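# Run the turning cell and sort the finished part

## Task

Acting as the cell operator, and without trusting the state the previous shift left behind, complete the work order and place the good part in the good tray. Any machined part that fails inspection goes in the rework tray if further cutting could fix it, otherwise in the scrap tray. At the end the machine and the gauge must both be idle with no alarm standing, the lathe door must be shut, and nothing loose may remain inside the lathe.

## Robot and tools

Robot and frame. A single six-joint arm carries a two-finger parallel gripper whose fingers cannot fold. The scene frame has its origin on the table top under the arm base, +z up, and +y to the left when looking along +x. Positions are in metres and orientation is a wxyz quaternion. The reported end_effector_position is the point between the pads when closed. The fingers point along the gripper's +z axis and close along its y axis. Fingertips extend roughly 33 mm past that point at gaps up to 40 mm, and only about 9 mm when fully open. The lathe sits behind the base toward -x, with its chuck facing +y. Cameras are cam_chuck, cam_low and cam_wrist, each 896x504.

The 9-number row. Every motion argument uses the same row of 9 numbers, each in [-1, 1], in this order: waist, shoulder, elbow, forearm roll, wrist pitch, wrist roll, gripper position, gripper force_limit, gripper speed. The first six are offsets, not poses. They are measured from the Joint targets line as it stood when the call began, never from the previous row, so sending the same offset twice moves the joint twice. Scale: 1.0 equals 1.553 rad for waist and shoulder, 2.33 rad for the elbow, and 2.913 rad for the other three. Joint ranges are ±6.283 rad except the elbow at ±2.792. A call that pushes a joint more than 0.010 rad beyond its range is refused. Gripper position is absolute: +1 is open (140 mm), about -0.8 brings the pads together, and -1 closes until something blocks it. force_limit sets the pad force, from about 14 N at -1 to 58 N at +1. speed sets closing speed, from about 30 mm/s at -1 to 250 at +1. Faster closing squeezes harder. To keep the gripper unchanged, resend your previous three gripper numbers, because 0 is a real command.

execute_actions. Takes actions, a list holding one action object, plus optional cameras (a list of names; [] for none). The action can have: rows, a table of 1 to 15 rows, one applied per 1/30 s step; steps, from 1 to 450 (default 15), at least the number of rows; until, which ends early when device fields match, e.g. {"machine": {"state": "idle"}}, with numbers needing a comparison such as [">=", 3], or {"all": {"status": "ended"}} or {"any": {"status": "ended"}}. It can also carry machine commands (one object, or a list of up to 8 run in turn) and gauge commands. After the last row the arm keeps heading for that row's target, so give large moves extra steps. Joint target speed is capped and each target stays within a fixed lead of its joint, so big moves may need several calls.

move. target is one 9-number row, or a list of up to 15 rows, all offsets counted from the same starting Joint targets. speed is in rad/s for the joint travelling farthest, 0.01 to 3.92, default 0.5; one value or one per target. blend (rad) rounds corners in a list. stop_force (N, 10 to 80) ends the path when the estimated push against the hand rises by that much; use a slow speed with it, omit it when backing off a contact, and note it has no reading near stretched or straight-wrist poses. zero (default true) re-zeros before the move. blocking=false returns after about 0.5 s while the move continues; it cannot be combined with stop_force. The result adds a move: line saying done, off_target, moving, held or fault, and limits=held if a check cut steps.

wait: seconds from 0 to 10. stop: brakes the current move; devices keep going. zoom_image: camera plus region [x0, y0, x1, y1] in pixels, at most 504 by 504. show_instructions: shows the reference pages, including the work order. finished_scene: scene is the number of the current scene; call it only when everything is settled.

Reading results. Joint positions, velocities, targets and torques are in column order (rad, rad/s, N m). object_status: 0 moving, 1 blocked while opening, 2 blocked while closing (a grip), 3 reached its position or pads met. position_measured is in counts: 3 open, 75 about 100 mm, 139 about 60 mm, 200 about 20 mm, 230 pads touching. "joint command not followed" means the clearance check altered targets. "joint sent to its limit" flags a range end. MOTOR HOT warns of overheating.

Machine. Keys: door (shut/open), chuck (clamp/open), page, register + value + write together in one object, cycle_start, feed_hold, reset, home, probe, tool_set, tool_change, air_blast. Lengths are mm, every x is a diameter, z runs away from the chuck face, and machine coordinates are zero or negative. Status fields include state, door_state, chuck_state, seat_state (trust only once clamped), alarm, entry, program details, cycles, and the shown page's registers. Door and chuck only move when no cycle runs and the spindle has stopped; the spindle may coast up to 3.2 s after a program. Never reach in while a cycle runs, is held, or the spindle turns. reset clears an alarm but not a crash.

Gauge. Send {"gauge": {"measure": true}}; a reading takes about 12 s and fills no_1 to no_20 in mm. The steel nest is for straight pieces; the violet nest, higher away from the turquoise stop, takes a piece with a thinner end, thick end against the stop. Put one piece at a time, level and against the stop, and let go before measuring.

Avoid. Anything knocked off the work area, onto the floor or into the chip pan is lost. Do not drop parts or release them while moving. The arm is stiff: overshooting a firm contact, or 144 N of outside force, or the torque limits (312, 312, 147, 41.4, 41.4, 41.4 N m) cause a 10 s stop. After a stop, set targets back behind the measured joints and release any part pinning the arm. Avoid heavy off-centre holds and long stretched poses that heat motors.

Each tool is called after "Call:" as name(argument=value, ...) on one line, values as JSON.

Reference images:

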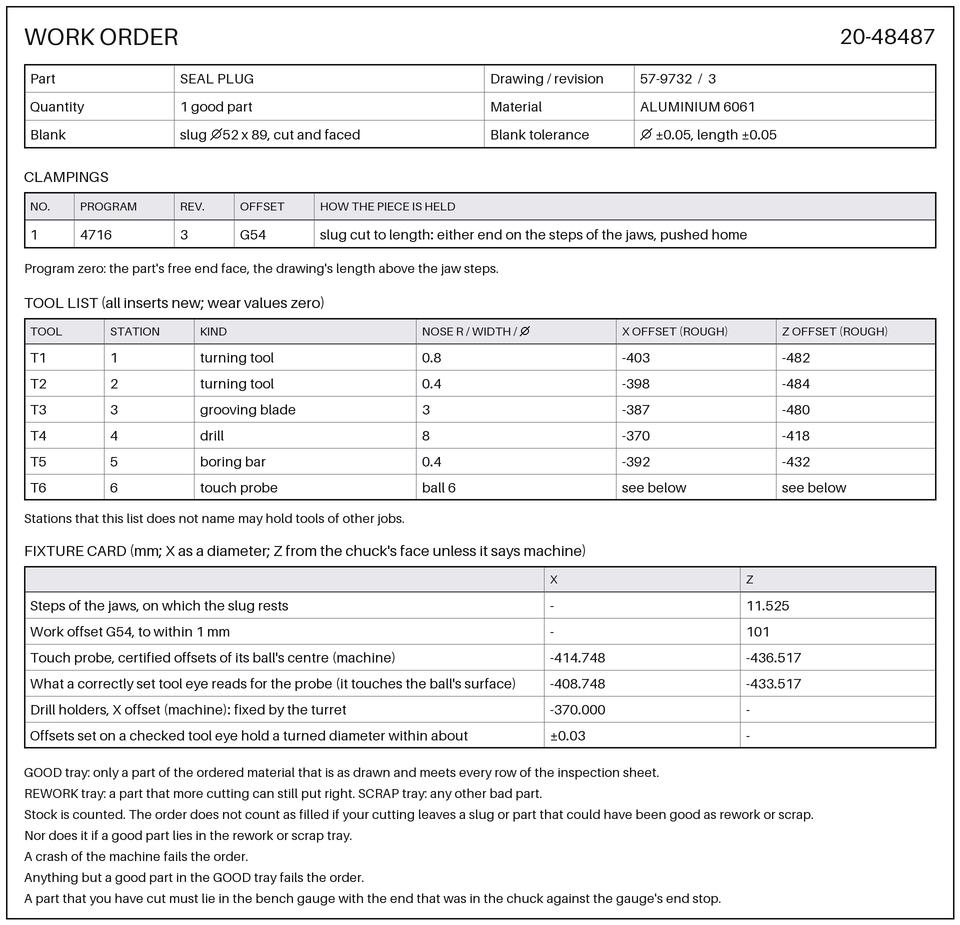

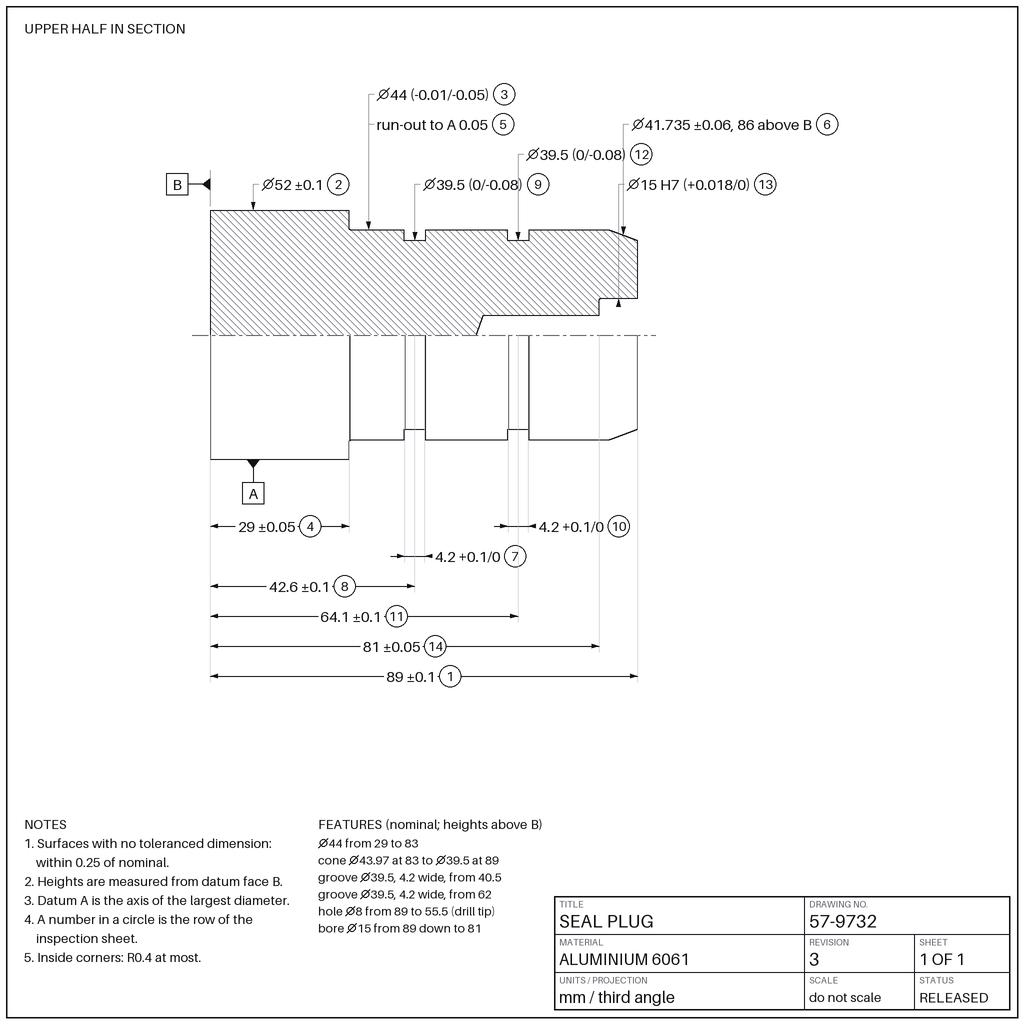

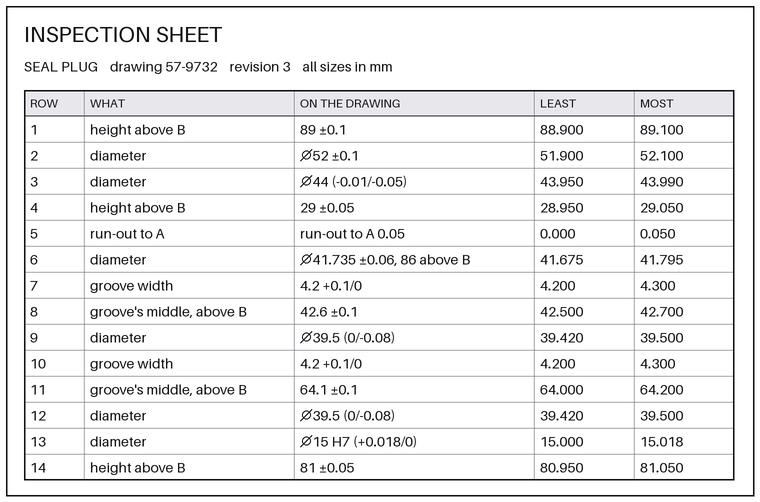

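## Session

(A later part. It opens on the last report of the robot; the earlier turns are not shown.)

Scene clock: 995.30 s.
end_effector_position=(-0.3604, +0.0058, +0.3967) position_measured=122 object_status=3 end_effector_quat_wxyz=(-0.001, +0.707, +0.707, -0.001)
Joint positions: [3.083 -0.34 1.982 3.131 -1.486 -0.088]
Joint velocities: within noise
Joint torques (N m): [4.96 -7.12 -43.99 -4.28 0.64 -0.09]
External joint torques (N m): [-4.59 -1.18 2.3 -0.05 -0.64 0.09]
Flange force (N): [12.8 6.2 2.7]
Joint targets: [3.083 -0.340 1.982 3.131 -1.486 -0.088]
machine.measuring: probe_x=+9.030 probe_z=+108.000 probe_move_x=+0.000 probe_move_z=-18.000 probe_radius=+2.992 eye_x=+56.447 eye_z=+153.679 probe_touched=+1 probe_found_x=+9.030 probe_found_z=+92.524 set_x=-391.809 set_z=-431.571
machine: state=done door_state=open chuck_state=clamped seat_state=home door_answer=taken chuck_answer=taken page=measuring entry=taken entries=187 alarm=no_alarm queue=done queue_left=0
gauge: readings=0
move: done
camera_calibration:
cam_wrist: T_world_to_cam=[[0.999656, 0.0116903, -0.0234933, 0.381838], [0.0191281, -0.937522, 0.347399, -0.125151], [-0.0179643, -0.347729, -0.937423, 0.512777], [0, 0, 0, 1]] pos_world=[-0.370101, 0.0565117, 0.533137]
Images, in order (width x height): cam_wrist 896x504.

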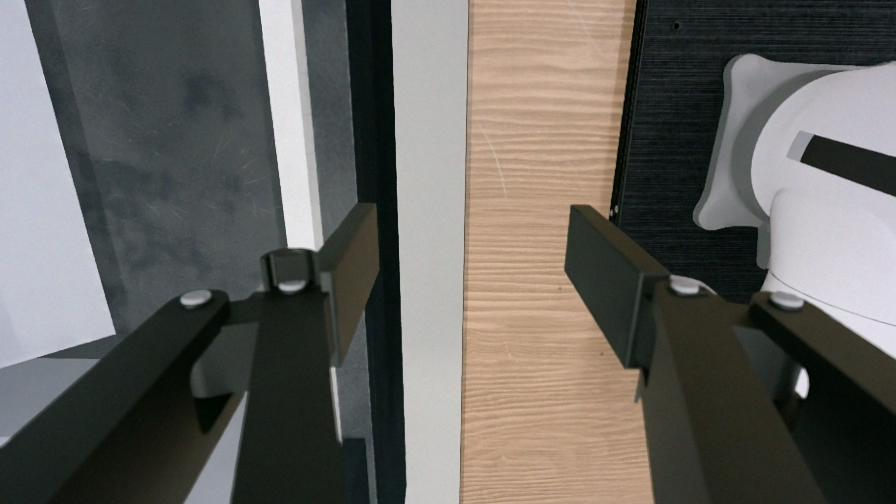

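Call:
move(target=[[0.1316, 0.2731, -0.128, 0, 0.0433, 0.0701, 0.06, 0, -0.5],[0.2064, 0.5019, -0.3578, 0, -0.0186, 0.11, 0.06, 0, -0.5]], blend=[0.05, 0], cameras=["cam_chuck","cam_wrist"], speed=0.4)

Scene clock: 1013.20 s.
end_effector_position=(-0.8021, -0.2147, +0.4017) position_measured=122 object_status=3 end_effector_quat_wxyz=(+0.000, +0.707, +0.707, -0.004)
Joint positions: [3.404 0.44 1.148 3.131 -1.54 0.232]
Joint velocities: within noise
Joint torques (N m): [5.7 -82.74 -43.97 -4.28 0.62 -0.1]
External joint torques (N m): [-4.31 -3.67 2.03 -0.06 -0.61 0.1]
Flange force (N): [8.0 9.7 2.3]
Joint targets: [3.404 0.440 1.148 3.131 -1.540 0.232]
machine.measuring: probe_x=+9.030 probe_z=+108.000 probe_move_x=+0.000 probe_move_z=-18.000 probe_radius=+2.992 eye_x=+56.447 eye_z=+153.679 probe_touched=+1 probe_found_x=+9.030 probe_found_z=+92.524 set_x=-391.809 set_z=-431.571
machine: state=done door_state=open chuck_state=clamped seat_state=home door_answer=taken chuck_answer=taken page=measuring entry=taken entries=187 alarm=no_alarm queue=done queue_left=0
gauge: readings=0
move: done
camera_calibration:
cam_wrist: T_world_to_cam=[[0.999583, 0.0111935, -0.0266014, 0.827094], [0.0198385, -0.935928, 0.351633, -0.325975], [-0.020961, -0.352014, -0.93576, 0.42888], [0, 0, 0, 1]] pos_world=[-0.811293, -0.163375, 0.537954]
Images, in order (width x height): cam_chuck 896x504, cam_wrist 896x504.

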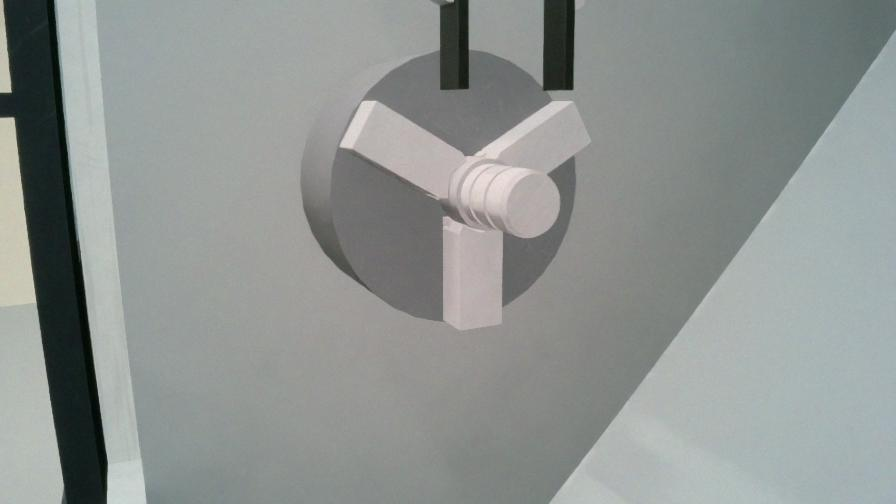

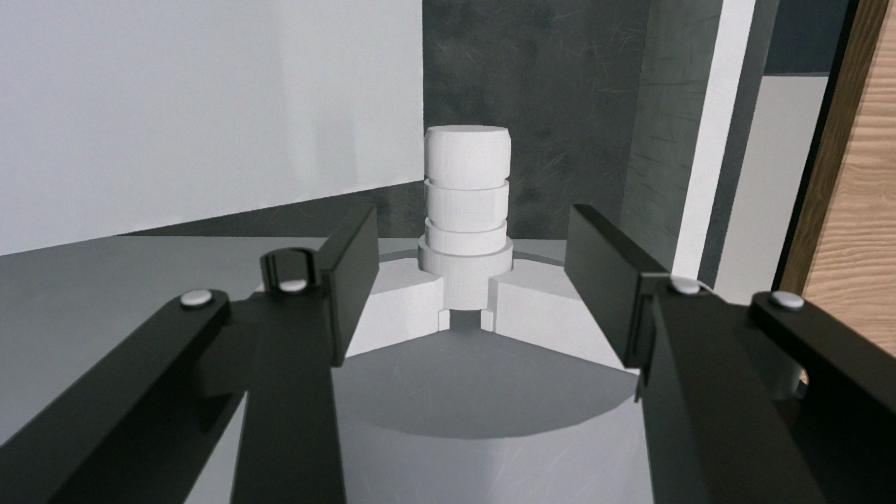

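Call:
move(target=[0.0012, 0.0113, 0.0567, 0, 0.0510, 0.001, 0.06, 0, -0.5], cameras=["cam_chuck","cam_wrist"], speed=0.08, stop_force=25)

Scene clock: 1028.53 s.
end_effector_position=(-0.8025, -0.2178, +0.3137) position_measured=122 object_status=3 end_effector_quat_wxyz=(+0.000, +0.707, +0.707, -0.003)
Joint positions: [3.405 0.457 1.28 3.131 -1.392 0.235]
Joint velocities: within noise
Joint torques (N m): [5.87 -84.33 -43.46 -4.23 0.63 -0.11]
External joint torques (N m): [-4.4 -2.77 2.35 -0.03 -0.63 0.11]
Flange force (N): [7.7 8.4 1.4]
Joint targets: [3.405 0.457 1.280 3.131 -1.392 0.235]
machine.measuring: probe_x=+9.030 probe_z=+108.000 probe_move_x=+0.000 probe_move_z=-18.000 probe_radius=+2.992 eye_x=+56.447 eye_z=+153.679 probe_touched=+1 probe_found_x=+9.030 probe_found_z=+92.524 set_x=-391.809 set_z=-431.571
machine: state=done door_state=open chuck_state=clamped seat_state=home door_answer=taken chuck_answer=taken page=measuring entry=taken entries=187 alarm=no_alarm queue=done queue_left=0
gauge: readings=0
move: done
camera_calibration:
cam_wrist: T_world_to_cam=[[0.999606, 0.0118359, -0.0254521, 0.824997], [0.0200338, -0.935949, 0.351566, -0.297736], [-0.0196608, -0.351938, -0.935817, 0.346522], [0, 0, 0, 1]] pos_world=[-0.811895, -0.166476, 0.449953]
Images, in order (width x height): cam_chuck 896x504, cam_wrist 896x504.

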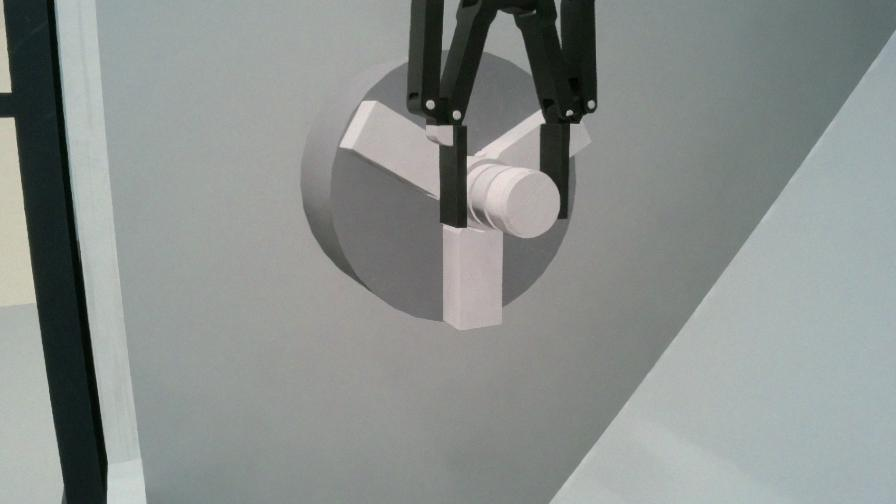

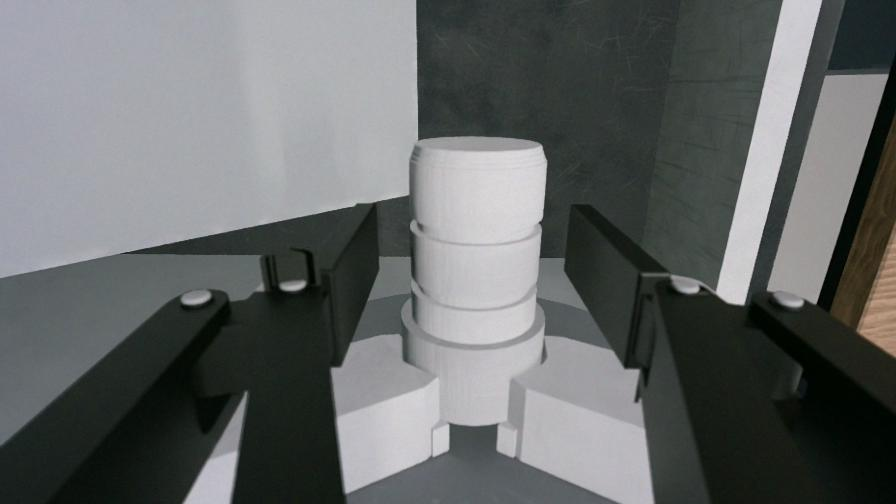

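Call:
execute_actions(actions=[{"rows":[[0,0,0,0,0,0,-1,0,-1]],"steps":75}], cameras=["cam_wrist"])

Scene clock: 1036.10 s.
end_effector_position=(-0.8025, -0.2178, +0.3137) position_measured=165 object_status=2 end_effector_quat_wxyz=(+0.000, +0.707, +0.707, -0.003)
Joint positions: [3.405 0.457 1.28 3.131 -1.392 0.235]
Joint velocities: within noise
Joint torques (N m): [6.07 -80.04 -40.94 -4.25 0.89 -0.26]
External joint torques (N m): [-4.43 -7.07 -0.17 0 -0.9 0.26]
Flange force (N): [7.8 9.0 -3.8]
Joint targets: [3.405 0.457 1.280 3.131 -1.392 0.235]
machine.measuring: probe_x=+9.030 probe_z=+108.000 probe_move_x=+0.000 probe_move_z=-18.000 probe_radius=+2.992 eye_x=+56.447 eye_z=+153.679 probe_touched=+1 probe_found_x=+9.030 probe_found_z=+92.524 set_x=-391.809 set_z=-431.571
machine: state=done door_state=open chuck_state=clamped seat_state=home door_answer=taken chuck_answer=taken page=measuring entry=taken entries=187 alarm=no_alarm queue=done queue_left=0
gauge: readings=0
camera_calibration:
cam_wrist: T_world_to_cam=[[0.999606, 0.0118359, -0.0254521, 0.824997], [0.0200338, -0.935949, 0.351566, -0.297736], [-0.0196608, -0.351938, -0.935817, 0.346522], [0, 0, 0, 1]] pos_world=[-0.811895, -0.166476, 0.449953]
Images, in order (width x height): cam_wrist 896x504.

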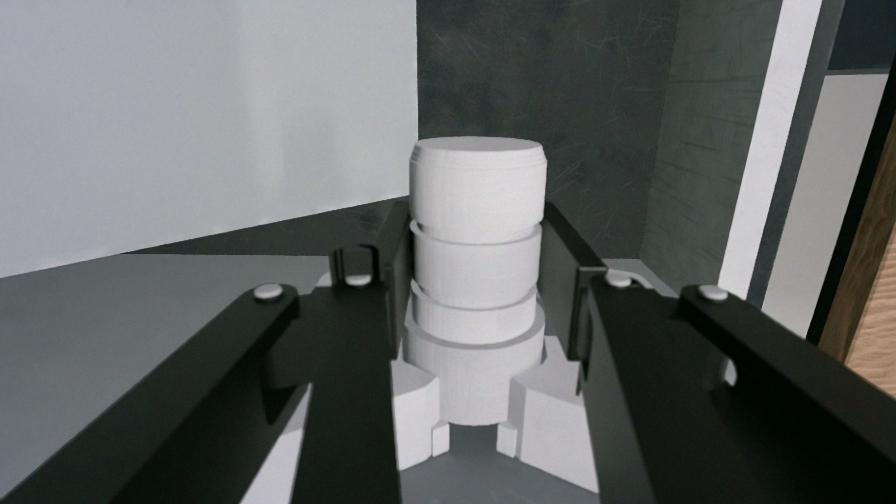

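Call:
execute_actions(actions=[{"machine":{"chuck":"open"},"steps":90,"until":{"machine":{"chuck_state":"open"}}}], cameras=[])

Call:
move(target=[[-0.0295,-0.0108,0.0095,0,0.002,-0.0157,-1,0,-1],[-0.0605,-0.0199,0.018,0,0.0039,-0.0323,-1,0,-1],[-0.076,-0.24,0.1732,0,0.0108,-0.0405,-1,0,-1],[-0.2076,-0.5131,0.3012,0,-0.0325,-0.1106,-1,0,-1]], speed=[0.04,0.06,0.3,0.5], blend=[0.003,0.01,0.05,0], cameras=["cam_wrist"])

Scene clock: 1049.77 s.
end_effector_position=(-0.8025, -0.2178, +0.3137) position_measured=165 object_status=2 end_effector_quat_wxyz=(+0.000, +0.707, +0.707, -0.003)
Joint positions: [3.405 0.457 1.28 3.131 -1.392 0.235]
Joint velocities: within noise
Joint torques (N m): [6.69 -87.24 -45.58 -3.93 0.64 -0.13]
External joint torques (N m): [-5.31 0.05 4.42 -0.33 -0.64 0.13]
Flange force (N): [8.9 8.6 5.1]
Joint targets: [3.405 0.457 1.280 3.131 -1.392 0.235]
Tool commands: gripper/position=-1.0 gripper/force_limit=+0.0 gripper/speed=-1.0
machine.measuring: probe_x=+9.030 probe_z=+108.000 probe_move_x=+0.000 probe_move_z=-18.000 probe_radius=+2.992 eye_x=+56.447 eye_z=+153.679 probe_touched=+1 probe_found_x=+9.030 probe_found_z=+92.524 set_x=-391.809 set_z=-431.571
machine: state=idle door_state=open chuck_state=open seat_state=home door_answer=taken chuck_answer=taken page=measuring entry=taken entries=187 alarm=no_alarm queue=running queue_left=0
gauge: readings=0
No camera images: "cameras" was empty.

Scene clock: 1054.13 s.
end_effector_position=(-0.3603, +0.0057, +0.3964) position_measured=165 object_status=2 end_effector_quat_wxyz=(+0.000, +0.708, +0.706, -0.001)
Joint positions: [3.083 -0.34 1.982 3.131 -1.486 -0.087]
Joint velocities: within noise
Joint torques (N m): [4.83 -8.98 -46.61 -4.24 0.58 -0.11]
External joint torques (N m): [-4.52 0.78 4.89 -0.09 -0.57 0.11]
Flange force (N): [12.4 5.6 7.5]
Joint targets: [3.083 -0.340 1.982 3.131 -1.486 -0.087]
machine.measuring: probe_x=+9.030 probe_z=+108.000 probe_move_x=+0.000 probe_move_z=-18.000 probe_radius=+2.992 eye_x=+56.447 eye_z=+153.679 probe_touched=+1 probe_found_x=+9.030 probe_found_z=+92.524 set_x=-391.809 set_z=-431.571
machine: state=idle door_state=open chuck_state=open seat_state=open door_answer=taken chuck_answer=taken page=measuring entry=taken entries=187 alarm=no_alarm queue=done queue_left=0
gauge: readings=0
move: done
camera_calibration:
cam_wrist: T_world_to_cam=[[0.999687, 0.0106054, -0.0226716, 0.381373], [0.0178268, -0.937507, 0.347509, -0.125622], [-0.0175693, -0.347804, -0.937403, 0.512731], [0, 0, 0, 1]] pos_world=[-0.370006, 0.0565135, 0.532936]
Images, in order (width x height): cam_wrist 896x504.

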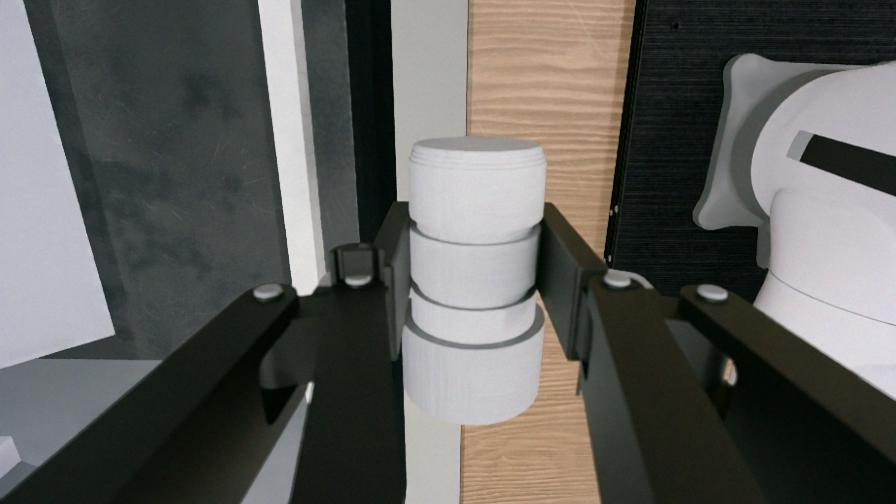

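Call:
move(target=[-1.0, 0,0,0,0,0, -1, 0, -1], cameras=[], speed=0.6)

Call:
execute_actions(actions=[{"machine":[{"chuck":"clamp"},{"door":"shut"}],"steps":15}], cameras=[])

Call:
move(target=[-0.858, 0.2654, -0.0891, 0.0036, 0.0608, 0.0879, -1, 0, -1], cameras=["cam_wrist"], speed=0.6)

Scene clock: 1070.50 s.
end_effector_position=(-0.0089, +0.3611, +0.3956) position_measured=165 object_status=2 end_effector_quat_wxyz=(+0.000, +1.000, +0.008, +0.011)
Joint positions: [1.53 -0.34 1.982 3.131 -1.486 -0.087]
Joint velocities: within noise
Joint torques (N m): [5.87 -8.68 -46.26 -4.33 0.65 -0.13]
External joint torques (N m): [-5.69 0.23 4.58 -0.05 -0.65 0.13]
Flange force (N): [15.7 6.6 6.8]
Joint targets: [1.529 -0.340 1.982 3.131 -1.486 -0.087]
machine.measuring: probe_x=+9.030 probe_z=+108.000 probe_move_x=+0.000 probe_move_z=-18.000 probe_radius=+2.992 eye_x=+56.447 eye_z=+153.679 probe_touched=+1 probe_found_x=+9.030 probe_found_z=+92.524 set_x=-391.809 set_z=-431.571
machine: state=idle door_state=open chuck_state=open seat_state=open door_answer=taken chuck_answer=taken page=measuring entry=taken entries=187 alarm=no_alarm queue=done queue_left=0
gauge: readings=0
move: done
No camera images: "cameras" was empty.

Scene clock: 1071.20 s.
end_effector_position=(-0.0089, +0.3611, +0.3956) position_measured=165 object_status=2 end_effector_quat_wxyz=(+0.000, +1.000, +0.008, +0.011)
Joint positions: [1.529 -0.34 1.982 3.131 -1.486 -0.087]
Joint velocities: within noise
Joint torques (N m): [4.64 -8.67 -46.22 -4.31 0.64 -0.14]
External joint torques (N m): [-4.35 0.23 4.64 -0.06 -0.65 0.14]
Flange force (N): [11.9 6.3 6.9]
Joint targets: [1.529 -0.340 1.982 3.131 -1.486 -0.087]
Tool commands: gripper/position=-1.0 gripper/force_limit=+0.0 gripper/speed=-1.0
machine.measuring: probe_x=+9.030 probe_z=+108.000 probe_move_x=+0.000 probe_move_z=-18.000 probe_radius=+2.992 eye_x=+56.447 eye_z=+153.679 probe_touched=+1 probe_found_x=+9.030 probe_found_z=+92.524 set_x=-391.809 set_z=-431.571
machine: state=idle door_state=open chuck_state=between seat_state=open door_answer=taken chuck_answer=taken page=measuring entry=taken entries=187 alarm=no_alarm queue=running queue_left=1
gauge: readings=0
No camera images: "cameras" was empty.

Scene clock: 1073.87 s.
end_effector_position=(+0.5612, +0.1329, +0.3258) position_measured=165 object_status=2 end_effector_quat_wxyz=(+0.007, +0.706, -0.708, +0.004)
Joint positions: [0.197 0.072 1.775 3.141 -1.309 0.169]
Joint velocities: within noise
Joint torques (N m): [4.05 -46.99 -44.54 -4.2 0.53 -0.13]
External joint torques (N m): [-4.46 -0.03 4.35 0 -0.58 0.13]
Flange force (N): [9.0 5.9 5.0]
Joint targets: [0.197 0.072 1.775 3.141 -1.309 0.169]
machine.measuring: probe_x=+9.030 probe_z=+108.000 probe_move_x=+0.000 probe_move_z=-18.000 probe_radius=+2.992 eye_x=+56.447 eye_z=+153.679 probe_touched=+1 probe_found_x=+9.030 probe_found_z=+92.524 set_x=-391.809 set_z=-431.571
machine: state=idle door_state=between chuck_state=closed_empty seat_state=open door_answer=taken chuck_answer=taken page=measuring entry=taken entries=187 alarm=no_alarm queue=running queue_left=0
gauge: readings=0
move: done
camera_calibration:
cam_wrist: T_world_to_cam=[[-0.999808, -0.00943252, -0.0171947, 0.580273], [-0.014611, 0.943086, 0.332227, -0.225025], [0.0130823, 0.332415, -0.943043, 0.401195], [0, 0, 0, 1]] pos_world=[0.571625, 0.0843286, 0.463081]
Images, in order (width x height): cam_wrist 896x504.

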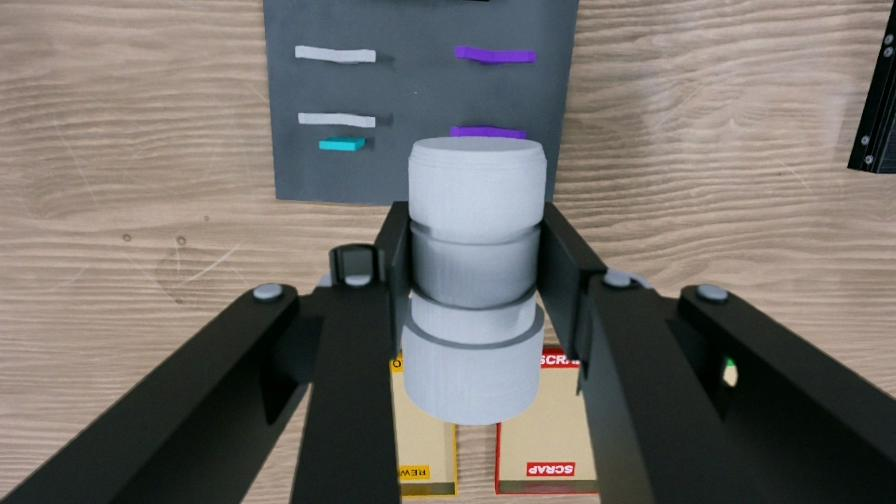

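Call:
move(target=[-0.0829, 0.0133, 0.0949, 0.0076, 0.0832, -0.0244, -1, 0, -1], cameras=["cam_wrist","cam_low"], speed=0.3)

Scene clock: 1136.40 s.
end_effector_position=(+0.5351, +0.0627, +0.2010) position_measured=165 object_status=2 end_effector_quat_wxyz=(+0.000, +0.681, -0.732, -0.003)
Joint positions: [0.068 0.093 1.996 3.163 -1.067 0.098]
Joint velocities: within noise
Joint torques (N m): [4.03 -45.2 -40.35 -3.68 0.64 -0.16]
External joint torques (N m): [-5.04 0.16 4.08 -0.09 -0.68 0.16]
Flange force (N): [10.2 5.5 3.1]
Joint targets: [0.068 0.093 1.996 3.163 -1.067 0.098]
machine.measuring: probe_x=+9.030 probe_z=+108.000 probe_move_x=+0.000 probe_move_z=-18.000 probe_radius=+2.992 eye_x=+56.447 eye_z=+153.679 probe_touched=+1 probe_found_x=+9.030 probe_found_z=+92.524 set_x=-391.809 set_z=-431.571
machine: state=idle door_state=shut chuck_state=closed_empty seat_state=open door_answer=taken chuck_answer=taken page=measuring entry=taken entries=187 alarm=no_alarm queue=done queue_left=0
gauge: readings=0
move: done
camera_calibration:
cam_wrist: T_world_to_cam=[[-0.998099, 0.0593492, -0.0165968, 0.545954], [0.0497275, 0.934704, 0.351932, -0.15561], [0.0364, 0.350437, -0.935879, 0.292149], [0, 0, 0, 1]] pos_world=[0.54202, 0.0106674, 0.337241]
Images, in order (width x height): cam_low 896x504, cam_wrist 896x504.

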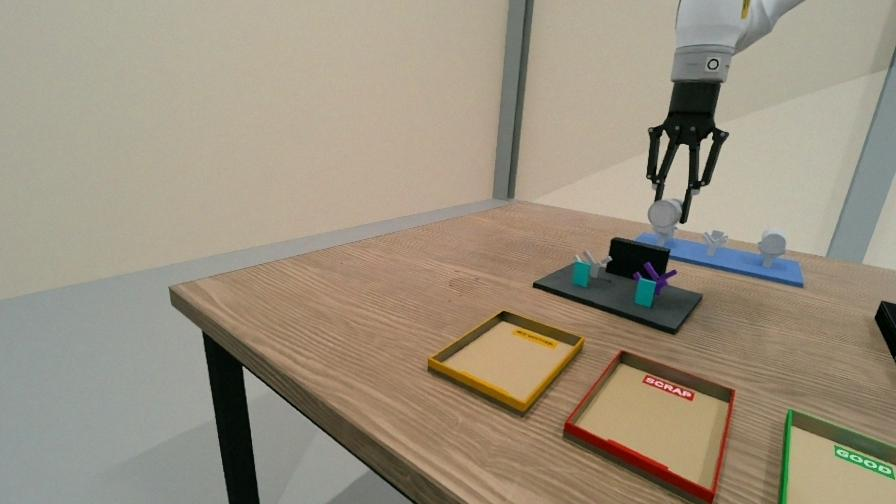

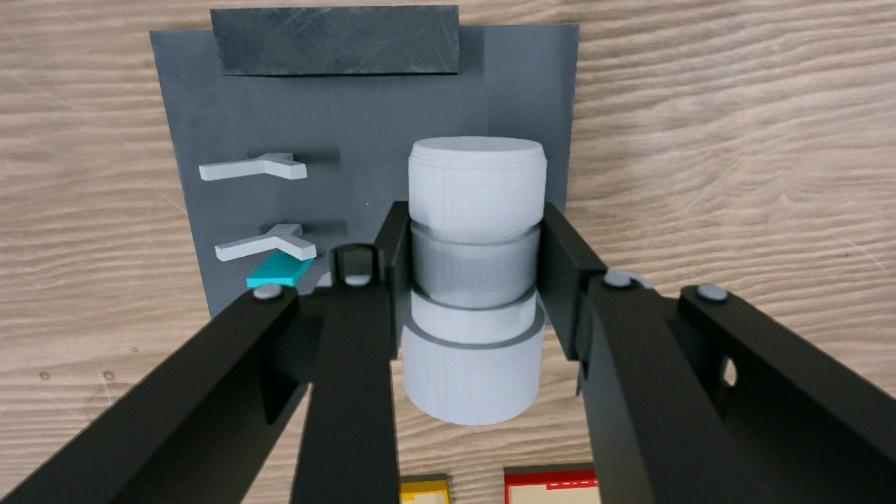

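Call:
move(target=[0.101, 0.0228, -0.0162, 0, -0.0006, 0.0522, -1, 0, -1], cameras=["cam_wrist"], speed=0.3)

Scene clock: 1196.53 s.
end_effector_position=(+0.5413, +0.1501, +0.1987) position_measured=165 object_status=2 end_effector_quat_wxyz=(+0.001, +0.683, -0.730, -0.003)
Joint positions: [0.225 0.128 1.958 3.163 -1.069 0.25]
Joint velocities: within noise
Joint torques (N m): [3.42 -49.21 -40.41 -3.75 0.56 -0.11]
External joint torques (N m): [-4.25 0.26 4.02 -0.02 -0.6 0.11]
Flange force (N): [9.2 4.3 3.2]
Joint targets: [0.225 0.128 1.958 3.163 -1.069 0.250]
machine.measuring: probe_x=+9.030 probe_z=+108.000 probe_move_x=+0.000 probe_move_z=-18.000 probe_radius=+2.992 eye_x=+56.447 eye_z=+153.679 probe_touched=+1 probe_found_x=+9.030 probe_found_z=+92.524 set_x=-391.809 set_z=-431.571
machine: state=idle door_state=shut chuck_state=closed_empty seat_state=open door_answer=taken chuck_answer=taken page=measuring entry=taken entries=187 alarm=no_alarm queue=done queue_left=0
gauge: readings=0
move: done
camera_calibration:
cam_wrist: T_world_to_cam=[[-0.998406, 0.0544973, -0.0146783, 0.547387], [0.045938, 0.935765, 0.34962, -0.234461], [0.0327888, 0.348388, -0.936777, 0.261454], [0, 0, 0, 1]] pos_world=[0.548712, 0.0984817, 0.334931]
Images, in order (width x height): cam_wrist 896x504.

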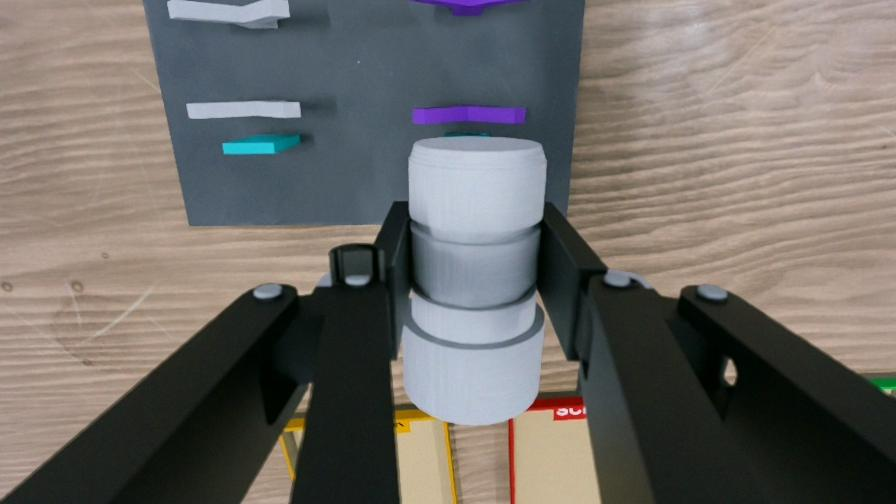

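Call:
move(target=[-0.1057, 0.0194, 0.0491, 0, 0.0495, -0.0563, -1, 0, -1], cameras=["cam_wrist","cam_low"], speed=0.2, stop_force=15)

Call:
zoom_image(camera="cam_low", region=[520, 180, 820, 340])

Scene clock: 1231.23 s.
end_effector_position=(+0.5325, +0.0572, +0.1299) position_measured=165 object_status=2 end_effector_quat_wxyz=(+0.000, +0.682, -0.731, -0.003)
Joint positions: [0.061 0.159 2.072 3.163 -0.924 0.086]
Joint velocities: within noise
Joint torques (N m): [3.43 -48.69 -36.86 -3.39 0.59 -0.12]
External joint torques (N m): [-4.22 0.14 3.83 -0.04 -0.63 0.12]
Flange force (N): [8.7 5.5 2.2]
Joint targets: [0.061 0.159 2.072 3.163 -0.924 0.086]
machine.measuring: probe_x=+9.030 probe_z=+108.000 probe_move_x=+0.000 probe_move_z=-18.000 probe_radius=+2.992 eye_x=+56.447 eye_z=+153.679 probe_touched=+1 probe_found_x=+9.030 probe_found_z=+92.524 set_x=-391.809 set_z=-431.571
machine: state=idle door_state=shut chuck_state=closed_empty seat_state=open door_answer=taken chuck_answer=taken page=measuring entry=taken entries=187 alarm=no_alarm queue=done queue_left=0
gauge: readings=0
move: done
camera_calibration:
cam_wrist: T_world_to_cam=[[-0.998213, 0.0572473, -0.017136, 0.542802], [0.0476246, 0.935345, 0.350516, -0.124007], [0.0360942, 0.349074, -0.9364, 0.227861], [0, 0, 0, 1]] pos_world=[0.539513, 0.005375, 0.266137]
Images, in order (width x height): cam_low 896x504, cam_wrist 896x504.

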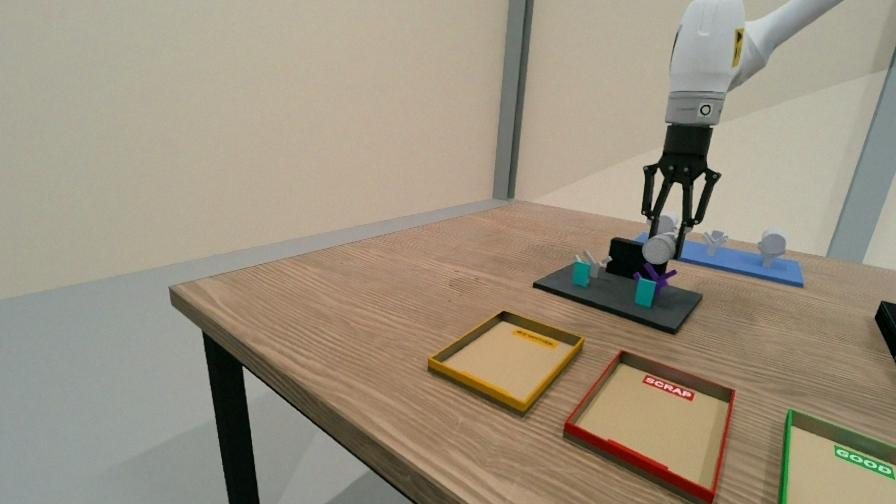

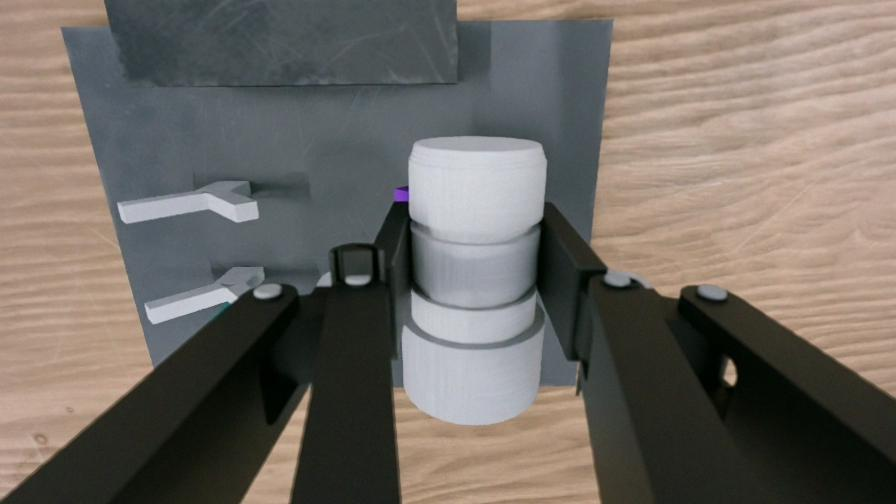

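Scaled by 1.680 from the camera's 896x504 image, which has a finer 1280x720 frame.

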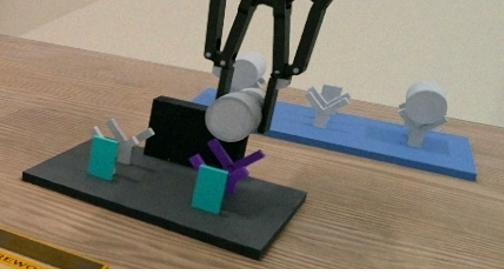

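Call:
move(target=[0.0129, 0.0162, 0.0062, 0, 0.0134, 0.0069, -1, 0, -1], cameras=["cam_wrist","cam_low"], speed=0.06, stop_force=12)

Call:
zoom_image(camera="cam_low", region=[580, 200, 720, 320])

Call:
zoom_image(camera="cam_wrist", region=[330, 100, 630, 280])

Scene clock: 1263.50 s.
end_effector_position=(+0.5328, +0.0675, +0.1099) position_measured=165 object_status=2 end_effector_quat_wxyz=(+0.001, +0.682, -0.732, -0.003)
Joint positions: [0.081 0.184 2.087 3.163 -0.885 0.106]
Joint velocities: within noise
Joint torques (N m): [3.57 -50.02 -35.78 -3.26 0.58 -0.11]
External joint torques (N m): [-4.51 -0.08 3.7 -0.07 -0.61 0.11]
Flange force (N): [9.3 5.4 1.7]
Joint targets: [0.081 0.184 2.087 3.163 -0.885 0.106]
machine.measuring: probe_x=+9.030 probe_z=+108.000 probe_move_x=+0.000 probe_move_z=-18.000 probe_radius=+2.992 eye_x=+56.447 eye_z=+153.679 probe_touched=+1 probe_found_x=+9.030 probe_found_z=+92.524 set_x=-391.809 set_z=-431.571
machine: state=idle door_state=shut chuck_state=closed_empty seat_state=open door_answer=taken chuck_answer=taken page=measuring entry=taken entries=187 alarm=no_alarm queue=done queue_left=0
gauge: readings=0
move: done
camera_calibration:
cam_wrist: T_world_to_cam=[[-0.998186, 0.0579664, -0.0162753, 0.541931], [0.0486302, 0.935601, 0.349695, -0.127118], [0.0354977, 0.348269, -0.936722, 0.205996], [0, 0, 0, 1]] pos_world=[0.539818, 0.0157761, 0.246233]
Images, in order (width x height): cam_low 896x504, cam_wrist 896x504.

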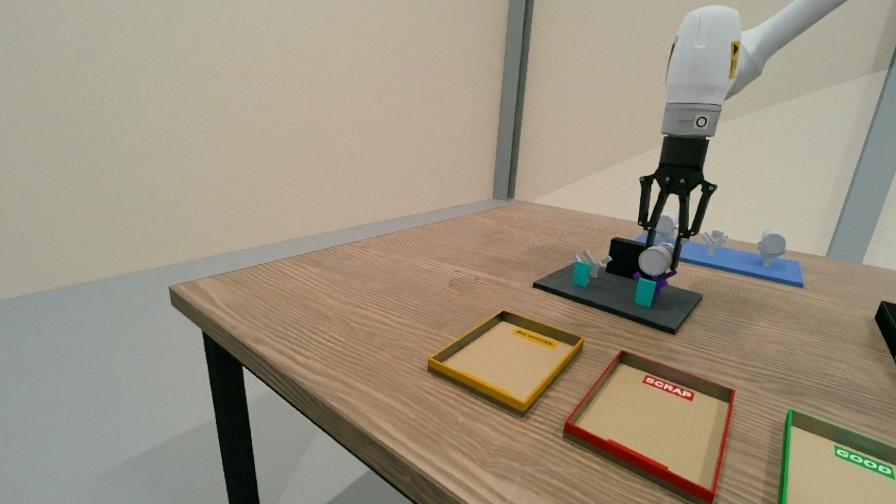

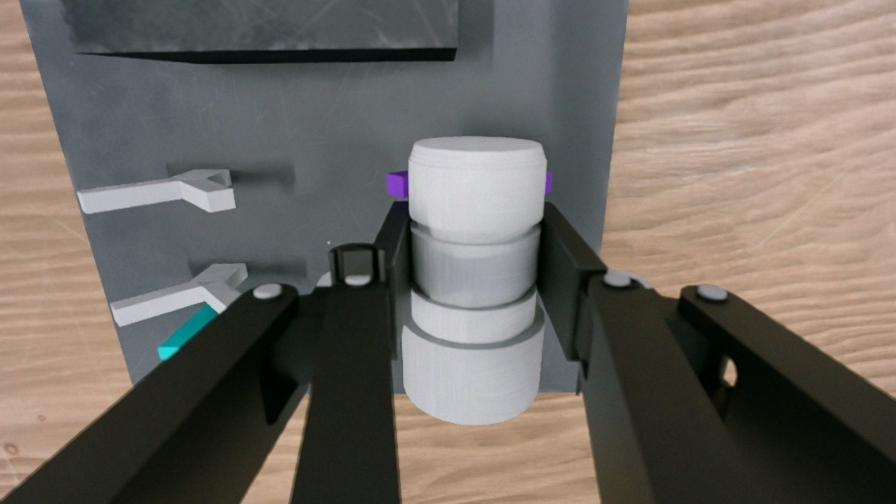

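Scaled by 3.600 from the camera's 896x504 image, which has a finer 1280x720 frame.

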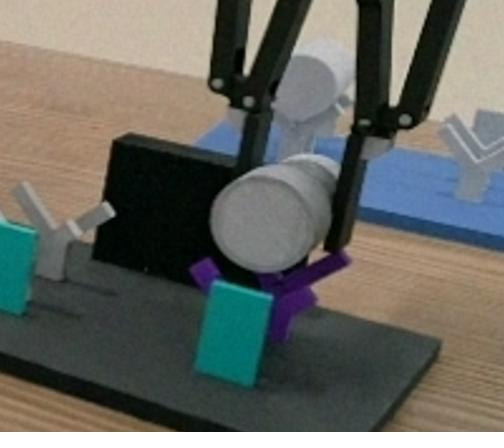

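Scaled by 1.680 from the camera's 896x504 image, which has a finer 1280x720 frame.

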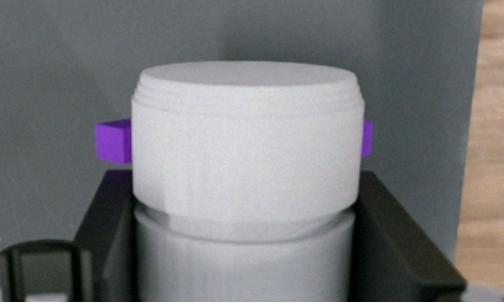

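Call:
move(target=[[0,0.001,-0.0012,0,-0.0002,0,-1,0,-1],[0, 0.0199, 0.0072, 0, 0.0166, 0, -1, 0, -1]], cameras=["cam_wrist","cam_low"], speed=0.015, stop_force=12)

Call:
zoom_image(camera="cam_low", region=[580, 200, 720, 320])

Call:
zoom_image(camera="cam_wrist", region=[330, 100, 630, 280])

Scene clock: 1288.10 s.
end_effector_position=(+0.5345, +0.0672, +0.0933) position_measured=165 object_status=2 end_effector_quat_wxyz=(+0.001, +0.682, -0.732, -0.002)
Joint positions: [0.081 0.206 2.098 3.163 -0.852 0.106]
Joint velocities: within noise
Joint torques (N m): [-2.49 -40.96 -28.32 -5.81 1.53 0.37]
External joint torques (N m): [1.72 -10.56 -2.89 2.57 -1.56 -0.37]
Flange force (N): [-1.2 9.2 -18.3]
Joint targets: [0.081 0.206 2.098 3.163 -0.852 0.106]
machine.measuring: probe_x=+9.030 probe_z=+108.000 probe_move_x=+0.000 probe_move_z=-18.000 probe_radius=+2.992 eye_x=+56.447 eye_z=+153.679 probe_touched=+1 probe_found_x=+9.030 probe_found_z=+92.524 set_x=-391.809 set_z=-431.571
machine: state=idle door_state=shut chuck_state=closed_empty seat_state=open door_answer=taken chuck_answer=taken page=measuring entry=taken entries=187 alarm=no_alarm queue=done queue_left=0
gauge: readings=0
move: contact; path passed 1 of 2 targets; the wrist pitch is farthest, 0.015 rad from its target
camera_calibration:
cam_wrist: T_world_to_cam=[[-0.998143, 0.0585181, -0.0169445, 0.543391], [0.0489288, 0.935726, 0.349317, -0.121281], [0.0362968, 0.347839, -0.936851, 0.190062], [0, 0, 0, 1]] pos_world=[0.541417, 0.0155764, 0.229633]
Images, in order (width x height): cam_low 896x504, cam_wrist 896x504.

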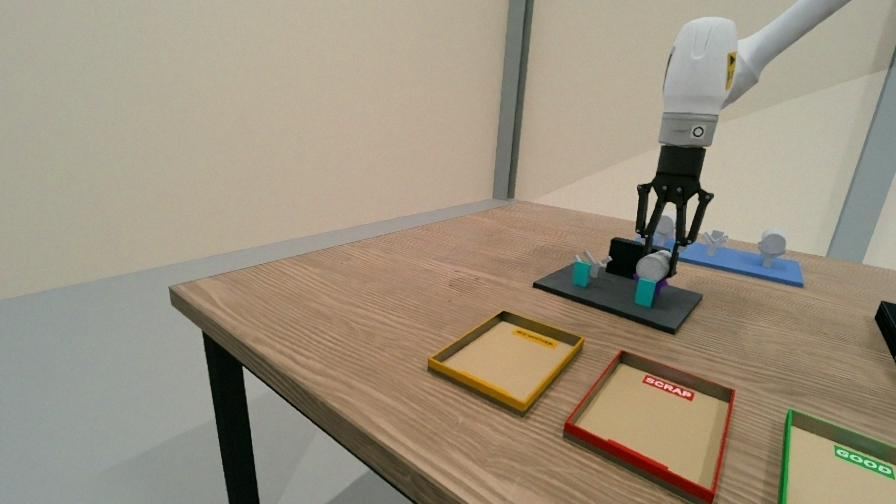

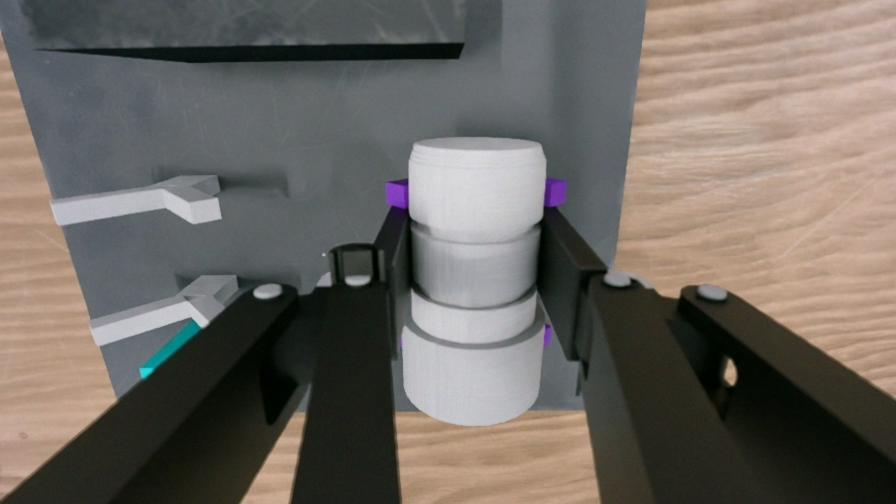

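Scaled by 3.600 from the camera's 896x504 image, which has a finer 1280x720 frame.

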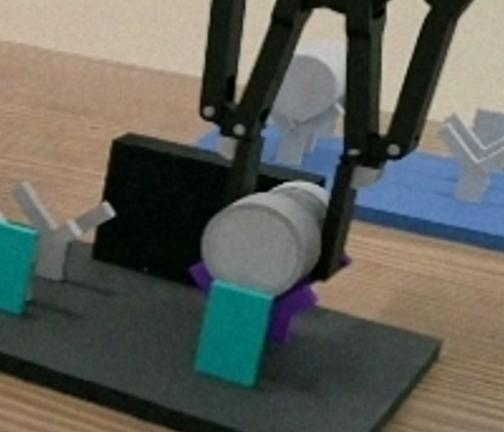

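Scaled by 1.680 from the camera's 896x504 image, which has a finer 1280x720 frame.

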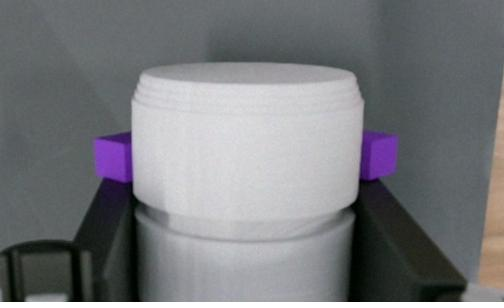

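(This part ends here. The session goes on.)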